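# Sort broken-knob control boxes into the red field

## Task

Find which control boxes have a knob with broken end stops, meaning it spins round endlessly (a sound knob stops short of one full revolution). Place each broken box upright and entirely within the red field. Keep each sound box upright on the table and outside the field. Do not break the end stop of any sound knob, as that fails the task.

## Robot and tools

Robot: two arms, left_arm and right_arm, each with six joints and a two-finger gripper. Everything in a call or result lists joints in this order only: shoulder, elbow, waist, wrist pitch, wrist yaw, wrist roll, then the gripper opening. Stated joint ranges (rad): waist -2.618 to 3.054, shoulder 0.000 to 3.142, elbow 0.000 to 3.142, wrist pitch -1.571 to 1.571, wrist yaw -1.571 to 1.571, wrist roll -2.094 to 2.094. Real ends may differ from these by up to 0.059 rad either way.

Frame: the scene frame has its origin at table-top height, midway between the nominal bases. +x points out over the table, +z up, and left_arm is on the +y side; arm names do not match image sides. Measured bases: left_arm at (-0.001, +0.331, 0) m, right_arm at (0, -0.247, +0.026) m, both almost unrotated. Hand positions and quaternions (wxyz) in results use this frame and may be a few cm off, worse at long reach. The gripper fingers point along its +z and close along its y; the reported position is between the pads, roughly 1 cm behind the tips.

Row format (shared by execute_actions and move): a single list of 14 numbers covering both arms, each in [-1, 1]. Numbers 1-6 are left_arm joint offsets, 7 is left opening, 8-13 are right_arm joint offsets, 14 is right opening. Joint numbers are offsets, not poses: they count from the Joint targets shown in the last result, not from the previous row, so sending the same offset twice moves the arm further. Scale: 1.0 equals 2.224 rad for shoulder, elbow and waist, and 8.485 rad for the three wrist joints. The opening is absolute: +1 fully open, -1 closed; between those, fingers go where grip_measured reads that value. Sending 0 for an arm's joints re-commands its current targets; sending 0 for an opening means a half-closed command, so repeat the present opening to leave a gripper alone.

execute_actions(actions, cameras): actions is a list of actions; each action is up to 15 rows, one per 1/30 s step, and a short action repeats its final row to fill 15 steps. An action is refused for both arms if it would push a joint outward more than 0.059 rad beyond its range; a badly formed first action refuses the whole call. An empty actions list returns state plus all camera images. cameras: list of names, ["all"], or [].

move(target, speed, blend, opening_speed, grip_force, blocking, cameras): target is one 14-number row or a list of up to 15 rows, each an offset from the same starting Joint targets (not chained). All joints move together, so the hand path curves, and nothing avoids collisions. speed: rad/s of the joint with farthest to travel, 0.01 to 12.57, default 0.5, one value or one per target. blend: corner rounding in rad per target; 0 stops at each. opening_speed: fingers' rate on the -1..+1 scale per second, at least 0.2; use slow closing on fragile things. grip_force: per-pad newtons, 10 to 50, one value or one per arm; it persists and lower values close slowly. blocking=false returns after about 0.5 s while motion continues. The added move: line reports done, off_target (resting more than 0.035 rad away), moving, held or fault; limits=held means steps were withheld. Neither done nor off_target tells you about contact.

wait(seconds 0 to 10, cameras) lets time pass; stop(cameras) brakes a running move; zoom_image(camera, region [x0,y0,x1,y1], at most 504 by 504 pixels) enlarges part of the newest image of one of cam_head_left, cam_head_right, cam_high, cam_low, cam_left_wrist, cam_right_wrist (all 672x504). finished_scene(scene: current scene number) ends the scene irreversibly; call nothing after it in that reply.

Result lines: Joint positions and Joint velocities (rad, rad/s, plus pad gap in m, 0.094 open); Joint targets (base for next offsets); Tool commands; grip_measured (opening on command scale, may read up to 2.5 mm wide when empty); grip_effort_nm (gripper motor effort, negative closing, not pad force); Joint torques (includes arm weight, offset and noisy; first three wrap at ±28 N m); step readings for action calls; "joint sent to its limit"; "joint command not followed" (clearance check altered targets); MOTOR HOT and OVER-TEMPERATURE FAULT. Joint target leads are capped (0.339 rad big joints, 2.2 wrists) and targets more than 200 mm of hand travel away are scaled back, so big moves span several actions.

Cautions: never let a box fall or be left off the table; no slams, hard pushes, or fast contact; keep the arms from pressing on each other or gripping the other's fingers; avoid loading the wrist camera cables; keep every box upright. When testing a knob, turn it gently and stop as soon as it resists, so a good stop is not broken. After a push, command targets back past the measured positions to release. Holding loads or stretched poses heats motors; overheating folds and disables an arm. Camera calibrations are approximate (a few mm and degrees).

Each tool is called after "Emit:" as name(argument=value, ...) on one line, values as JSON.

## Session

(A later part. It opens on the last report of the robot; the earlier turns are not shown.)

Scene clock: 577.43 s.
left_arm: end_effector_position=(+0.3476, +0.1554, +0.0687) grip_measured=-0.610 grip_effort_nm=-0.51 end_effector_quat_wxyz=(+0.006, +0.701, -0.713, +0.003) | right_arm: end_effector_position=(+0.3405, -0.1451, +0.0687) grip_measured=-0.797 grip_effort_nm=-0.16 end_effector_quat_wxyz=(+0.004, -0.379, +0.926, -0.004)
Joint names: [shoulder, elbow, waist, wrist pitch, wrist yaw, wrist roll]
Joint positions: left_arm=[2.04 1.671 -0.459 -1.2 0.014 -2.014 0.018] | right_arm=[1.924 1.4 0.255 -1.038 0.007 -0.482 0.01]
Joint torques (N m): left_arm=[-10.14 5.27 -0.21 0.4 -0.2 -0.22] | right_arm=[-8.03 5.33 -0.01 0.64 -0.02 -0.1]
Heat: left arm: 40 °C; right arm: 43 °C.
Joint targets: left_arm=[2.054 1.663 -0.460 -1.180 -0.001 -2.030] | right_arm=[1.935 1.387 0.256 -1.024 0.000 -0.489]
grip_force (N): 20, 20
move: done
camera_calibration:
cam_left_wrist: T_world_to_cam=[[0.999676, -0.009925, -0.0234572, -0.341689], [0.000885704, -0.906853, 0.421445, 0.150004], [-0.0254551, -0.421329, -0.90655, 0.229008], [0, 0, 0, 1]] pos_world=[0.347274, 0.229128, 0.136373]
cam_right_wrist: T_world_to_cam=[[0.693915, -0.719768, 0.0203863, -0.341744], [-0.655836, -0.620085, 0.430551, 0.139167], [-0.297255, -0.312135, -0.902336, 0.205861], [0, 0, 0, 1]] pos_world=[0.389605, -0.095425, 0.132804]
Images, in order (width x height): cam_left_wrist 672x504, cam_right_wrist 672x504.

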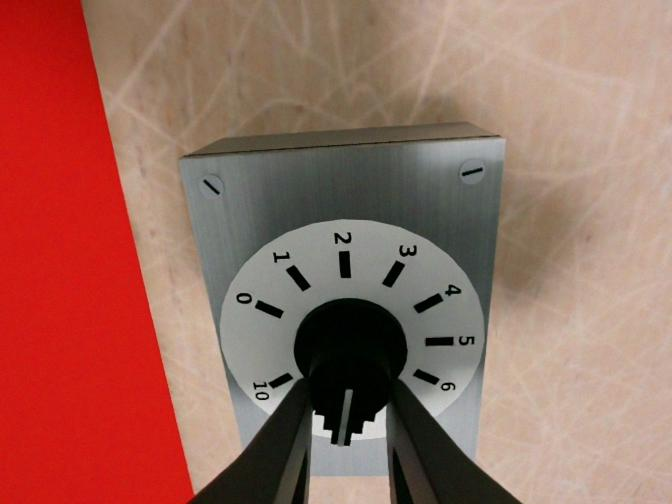

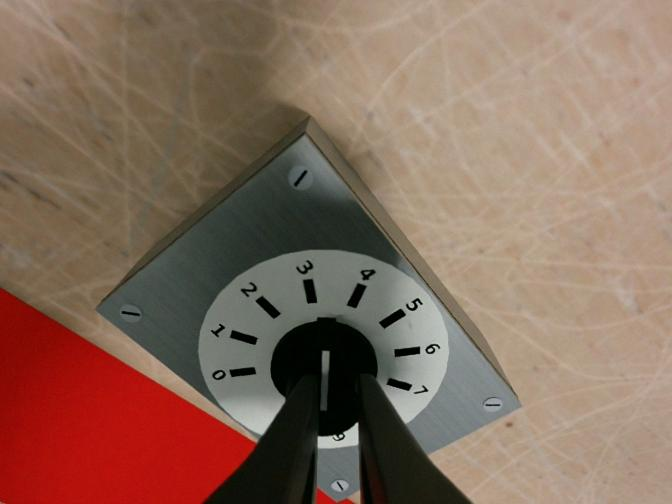

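Emit:
move(target=[[0,0,0,0,0,0,-0.1,0,0,0,0,0,0,-0.1],[0.002,-0.0096,0,0.0031,0,0,-0.1,-0.0031,-0.0239,0,0.0056,0,0,-0.1],[0.002,-0.0096,0,0.0031,0,0,-0.8,-0.0031,-0.0239,0,0.0056,0,0,-0.8]], speed=0.5, grip_force=20, cameras=["cam_left_wrist","cam_right_wrist"])

Scene clock: 597.23 s.
left_arm: end_effector_position=(+0.3478, +0.1553, +0.0639) grip_measured=-0.594 grip_effort_nm=-0.51 end_effector_quat_wxyz=(+0.006, +0.701, -0.713, +0.005) | right_arm: end_effector_position=(+0.3352, -0.1467, +0.0558) grip_measured=-0.606 grip_effort_nm=-0.46 end_effector_quat_wxyz=(+0.001, -0.379, +0.926, -0.003)
Joint names: [shoulder, elbow, waist, wrist pitch, wrist yaw, wrist roll]
Joint positions: left_arm=[2.04 1.652 -0.459 -1.177 0.014 -2.014 0.019] | right_arm=[1.924 1.347 0.255 -0.99 0.007 -0.482 0.019]
Joint torques (N m): left_arm=[-9.76 5.11 -0.23 0.44 -0.2 -0.22] | right_arm=[-8.66 5.26 -0.06 0.62 -0.01 -0.11]
Heat: left arm: 42 °C; right arm: 44 °C.
Joint targets: left_arm=[2.058 1.642 -0.460 -1.154 -0.001 -2.030] | right_arm=[1.928 1.334 0.256 -0.976 0.000 -0.489]
grip_force (N): 20, 20
move: done
camera_calibration:
cam_left_wrist: T_world_to_cam=[[0.999743, -0.00995282, -0.0203568, -0.34222], [-0.000413351, -0.906235, 0.422774, 0.152208], [-0.0226559, -0.422657, -0.906006, 0.223826], [0, 0, 0, 1]] pos_world=[0.347266, 0.229132, 0.131472]
cam_right_wrist: T_world_to_cam=[[0.694273, -0.719501, 0.0174152, -0.338771], [-0.653178, -0.619746, 0.435056, 0.139173], [-0.30223, -0.313423, -0.900235, 0.19357], [0, 0, 0, 1]] pos_world=[0.384608, -0.0968248, 0.11961]
Images, in order (width x height): cam_left_wrist 672x504, cam_right_wrist 672x504.

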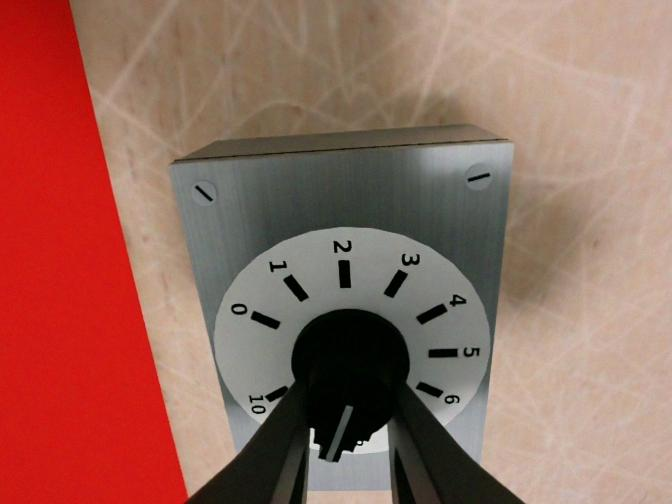

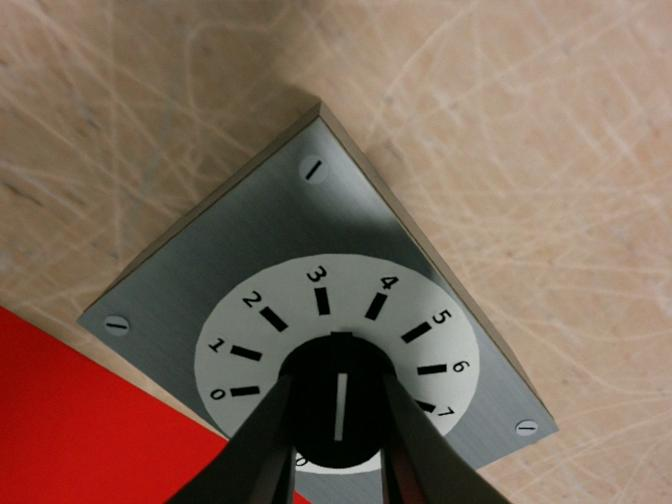

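Emit:
move(target=[0,0,0,0,0,0.0884,-0.8,0,0,0,0,0,-0.1768,-0.8], speed=0.8, cameras=["cam_left_wrist","cam_right_wrist"])

Emit:
move(target=[0,0,0,0,0,0.03,-0.8,0,0,0,0,0,0,-0.8], speed=0.3, cameras=["cam_left_wrist"])

Scene clock: 607.90 s.
left_arm: end_effector_position=(+0.3443, +0.1567, +0.0639) grip_measured=-0.594 grip_effort_nm=-0.51 end_effector_quat_wxyz=(-0.009, -0.408, +0.913, -0.002) | right_arm: end_effector_position=(+0.3348, -0.1465, +0.0558) grip_measured=-0.606 grip_effort_nm=-0.47 end_effector_quat_wxyz=(+0.001, +0.907, -0.420, +0.002)
Joint names: [shoulder, elbow, waist, wrist pitch, wrist yaw, wrist roll]
Joint positions: left_arm=[2.04 1.652 -0.459 -1.192 0.016 -1.3 0.019] | right_arm=[1.924 1.347 0.255 -0.992 0.005 -1.98 0.018]
Joint torques (N m): left_arm=[-9.77 5.12 -0.23 0.61 -0.22 0.14] | right_arm=[-8.5 5.14 0.01 0.53 -0.02 -0.11]
Heat: left arm: 43 °C; right arm: 44 °C.
Joint targets: left_arm=[2.058 1.642 -0.460 -1.154 -0.001 -1.280] | right_arm=[1.928 1.334 0.256 -0.976 0.000 -1.989]
grip_force (N): 20, 20
move: off_target (left_arm); left_arm: the wrist pitch is farthest, 0.038 rad from its target
camera_calibration:
cam_left_wrist: T_world_to_cam=[[0.748873, -0.662276, -0.0240945, -0.149899], [-0.591896, -0.684758, 0.425165, 0.322167], [-0.298076, -0.304133, -0.904795, 0.30046], [0, 0, 0, 1]] pos_world=[0.392504, 0.212711, 0.131269]
cam_right_wrist: T_world_to_cam=[[0.768333, 0.639979, 0.00952878, -0.163589], [0.571715, -0.692919, 0.439322, -0.282098], [0.28776, -0.332098, -0.898279, -0.0068689], [0, 0, 0, 1]] pos_world=[0.288947, -0.0930585, 0.11932]
Images, in order (width x height): cam_left_wrist 672x504, cam_right_wrist 672x504.

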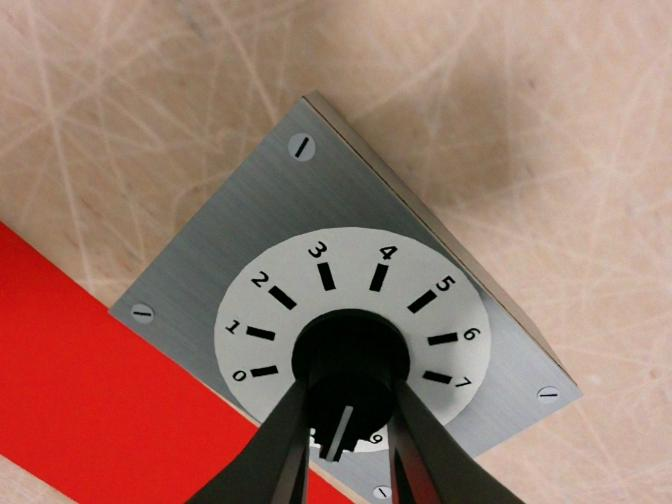

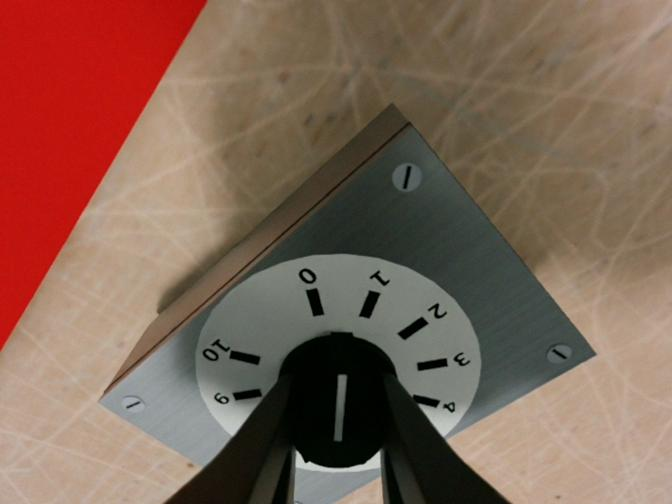

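Scene clock: 609.37 s.
left_arm: end_effector_position=(+0.3470, +0.1574, +0.0639) grip_measured=-0.594 grip_effort_nm=-0.51 end_effector_quat_wxyz=(-0.002, -0.290, +0.957, -0.002) | right_arm: end_effector_position=(+0.3348, -0.1465, +0.0558) grip_measured=-0.606 grip_effort_nm=-0.47 end_effector_quat_wxyz=(+0.001, +0.908, -0.420, +0.002)
Joint names: [shoulder, elbow, waist, wrist pitch, wrist yaw, wrist roll]
Joint positions: left_arm=[2.04 1.652 -0.459 -1.184 0.005 -1.05 0.019] | right_arm=[1.924 1.347 0.255 -0.992 0.005 -1.981 0.018]
Joint torques (N m): left_arm=[-9.8 5.15 -0.23 0.56 -0.12 0.21] | right_arm=[-8.47 5.18 0.02 0.54 -0.01 -0.12]
Heat: left arm: 43 °C; right arm: 44 °C.
Joint targets: left_arm=[2.058 1.642 -0.460 -1.154 -0.001 -1.026] | right_arm=[1.928 1.334 0.256 -0.976 0.000 -1.989]
grip_force (N): 20, 20
move: done
camera_calibration:
cam_left_wrist: T_world_to_cam=[[0.561831, -0.827065, -0.0175735, -0.0609897], [-0.749006, -0.517594, 0.413625, 0.353255], [-0.351191, -0.219225, -0.910278, 0.306907], [0, 0, 0, 1]] pos_world=[0.406639, 0.199682, 0.132183]
Images, in order (width x height): cam_left_wrist 672x504.

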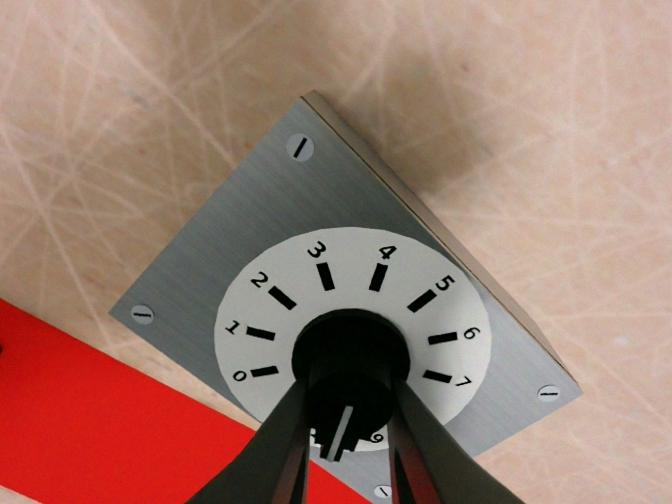

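Emit:
move(target=[[0,0,0,0,0,0,-0.1,0,0,0,0,0,0,-0.1],[0,0,0,0,0,0,-0.1,0,0,0,0,0,0.3703,-0.1],[0,0,0,0,0,0,-0.1,0,0,0,0,0,0.3703,-0.7],[0,0,0,0,0,0,-0.1,0,0,0,0,0,0.29,-0.7]], speed=[3,3,3,0.8], grip_force=30, cameras=["cam_high","cam_left_wrist","cam_right_wrist"])

Scene clock: 627.17 s.
left_arm: end_effector_position=(+0.3515, +0.1552, +0.0636) grip_measured=-0.102 grip_effort_nm=0.06 end_effector_quat_wxyz=(+0.005, -0.285, +0.958, -0.008) | right_arm: end_effector_position=(+0.3361, -0.1461, +0.0558) grip_measured=-0.614 grip_effort_nm=-0.66 end_effector_quat_wxyz=(+0.004, +0.095, +0.995, -0.001)
Joint names: [shoulder, elbow, waist, wrist pitch, wrist yaw, wrist roll]
Joint positions: left_arm=[2.041 1.652 -0.459 -1.163 0.005 -1.039 0.042] | right_arm=[1.924 1.347 0.255 -0.986 0.005 0.485 0.018]
Joint torques (N m): left_arm=[-9.91 5.2 -0.23 0.38 -0.12 0.08] | right_arm=[-8.58 5.33 -0.03 0.56 0.05 -0.14]
Heat: left arm: 43 °C; right arm: 45 °C.
Joint targets: left_arm=[2.058 1.642 -0.460 -1.154 -0.001 -1.026] | right_arm=[1.928 1.334 0.256 -0.976 0.000 0.471]
grip_force (N): 30, 30
move: done
camera_calibration:
cam_left_wrist: T_world_to_cam=[[0.553102, -0.833114, -0.000293668, -0.0624961], [-0.761832, -0.50592, 0.404545, 0.358837], [-0.337181, -0.223531, -0.914518, 0.303853], [0, 0, 0, 1]] pos_world=[0.410394, 0.197397, 0.132695]
cam_right_wrist: T_world_to_cam=[[-0.198595, -0.980017, 0.0112621, -0.0766424], [-0.885329, 0.184313, 0.426874, 0.336011], [-0.420419, 0.0748045, -0.904241, 0.290722], [0, 0, 0, 1]] pos_world=[0.404485, -0.158789, 0.120311]
Images, in order (width x height): cam_high 672x504, cam_left_wrist 672x504, cam_right_wrist 672x504.

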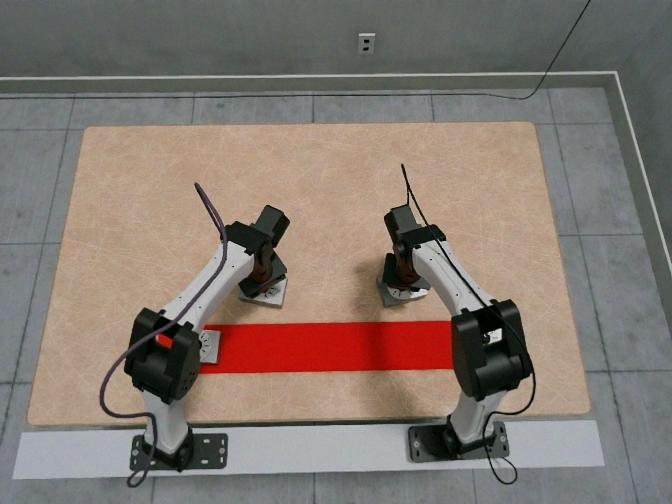

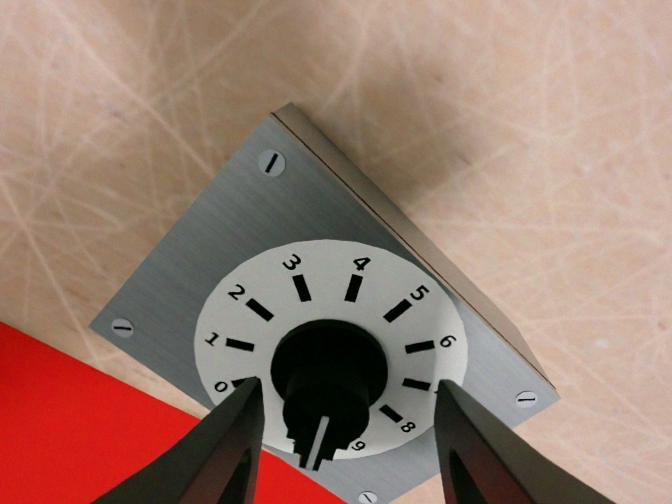

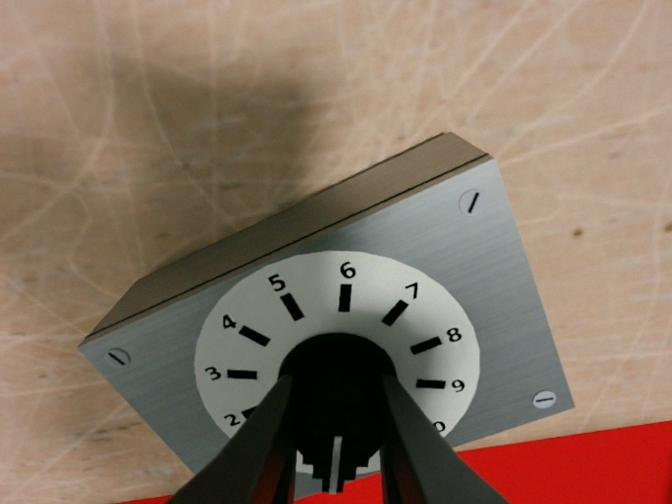

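Emit:
move(target=[[0,0,0,0,0,0,-0.1,0,0,0,0,0,0,-0.1],[-0.02,0.04,0,0,0,0,-0.1,-0.02,0.04,0,0,0,0,-0.1],[-0.1,0.04,0.15,0,0,0,-0.1,-0.1,0.04,-0.15,0,0,0,-0.1]], speed=1, grip_force=50, cameras=["cam_high","cam_head_left","cam_head_right","cam_low"])

Emit:
zoom_image(camera="cam_high", region=[140, 240, 300, 390])

Emit:
zoom_image(camera="cam_high", region=[370, 240, 530, 390])

Scene clock: 643.17 s.
left_arm: end_effector_position=(+0.4089, +0.2796, +0.1588) grip_measured=-0.102 grip_effort_nm=0.05 end_effector_quat_wxyz=(+0.120, -0.436, +0.888, -0.080) | right_arm: end_effector_position=(+0.3759, -0.2636, +0.1425) grip_measured=-0.103 grip_effort_nm=0.17 end_effector_quat_wxyz=(+0.132, +0.254, +0.958, +0.028)
Joint names: [shoulder, elbow, waist, wrist pitch, wrist yaw, wrist roll]
Joint positions: left_arm=[1.845 1.719 -0.122 -1.155 0.001 -1.038 0.042] | right_arm=[1.717 1.399 -0.082 -0.982 0.002 0.477 0.042]
Joint torques (N m): left_arm=[-10.88 7.47 -0.43 0.84 -0.08 0.08] | right_arm=[-8.75 9.42 0.35 1.07 0.11 -0.11]
Heat: left arm: 44 °C; right arm: 46 °C.
Joint targets: left_arm=[1.836 1.731 -0.127 -1.154 -0.001 -1.025] | right_arm=[1.706 1.422 -0.077 -0.976 0.000 0.471]
move: done
Images, in order (width x height): cam_head_left 672x504, cam_head_right 672x504, cam_high 672x504, cam_low 672x504.

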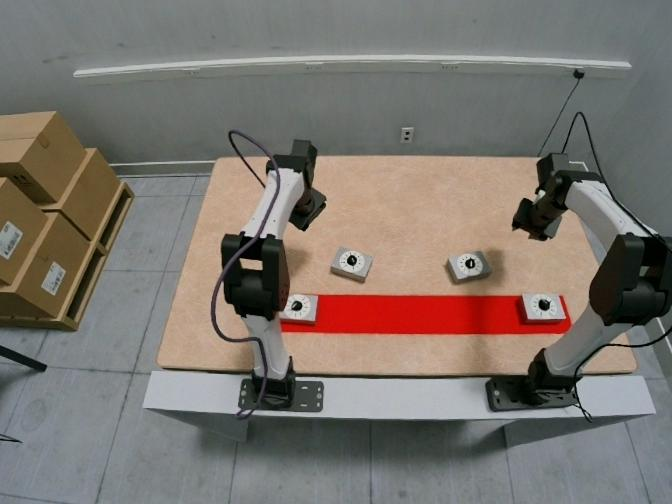

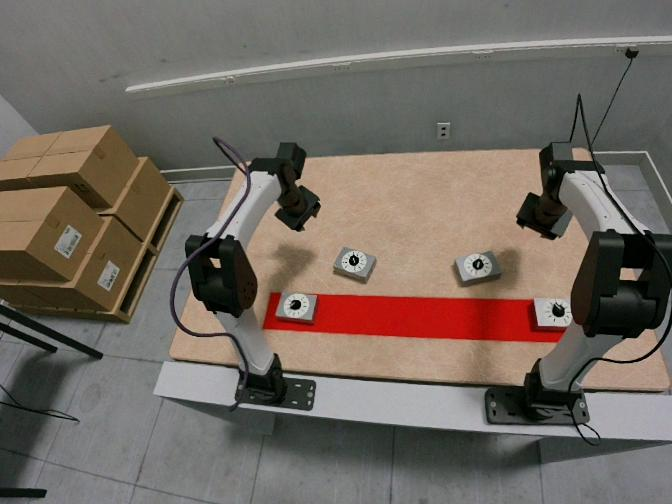

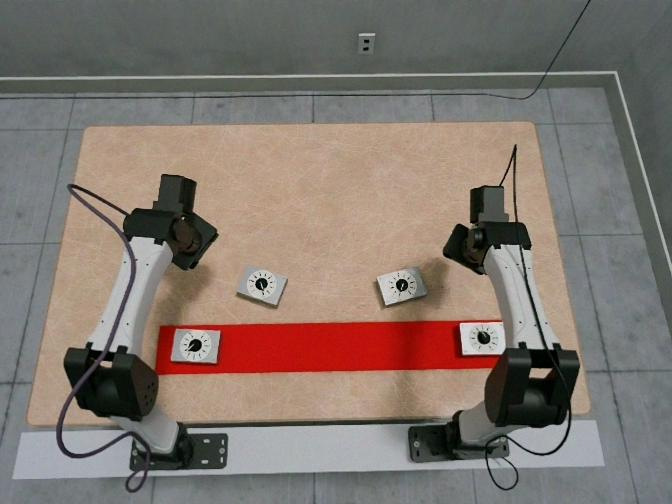

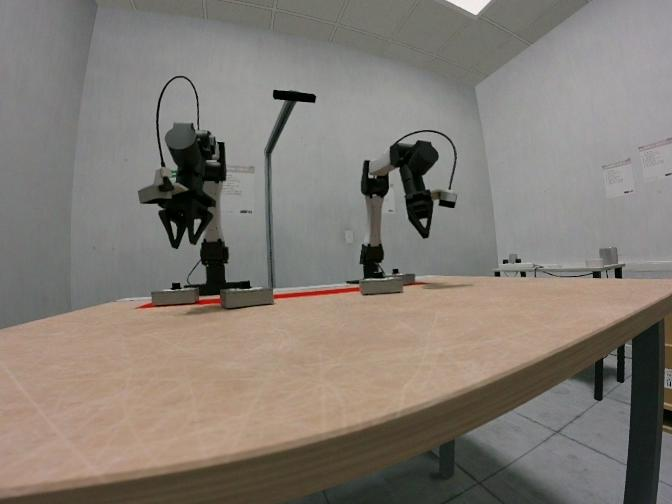

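Scaled by 3.150 from the camera's 672x504 image, which has a finer 960x720 frame.

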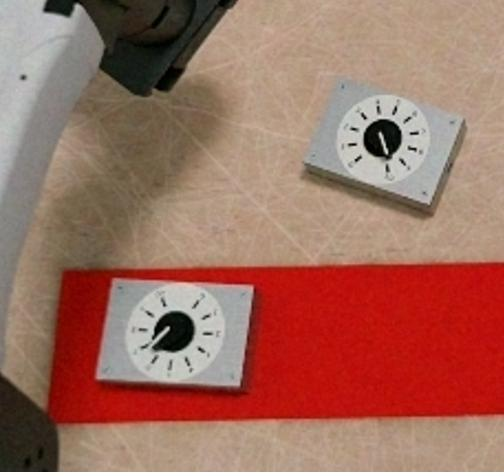

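Scaled by 3.150 from the camera's 672x504 image, which has a finer 960x720 frame.

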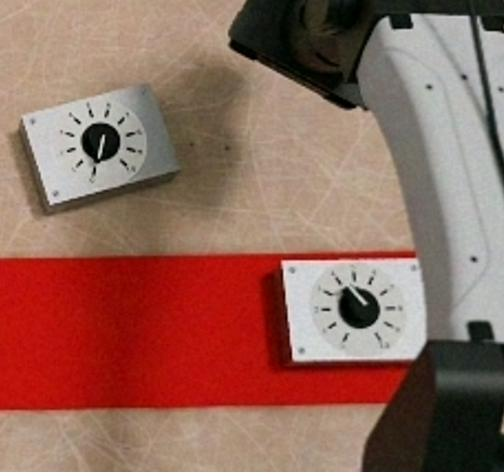

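Emit:
finished_scene(scene=1)

The scene is finished: the task was done.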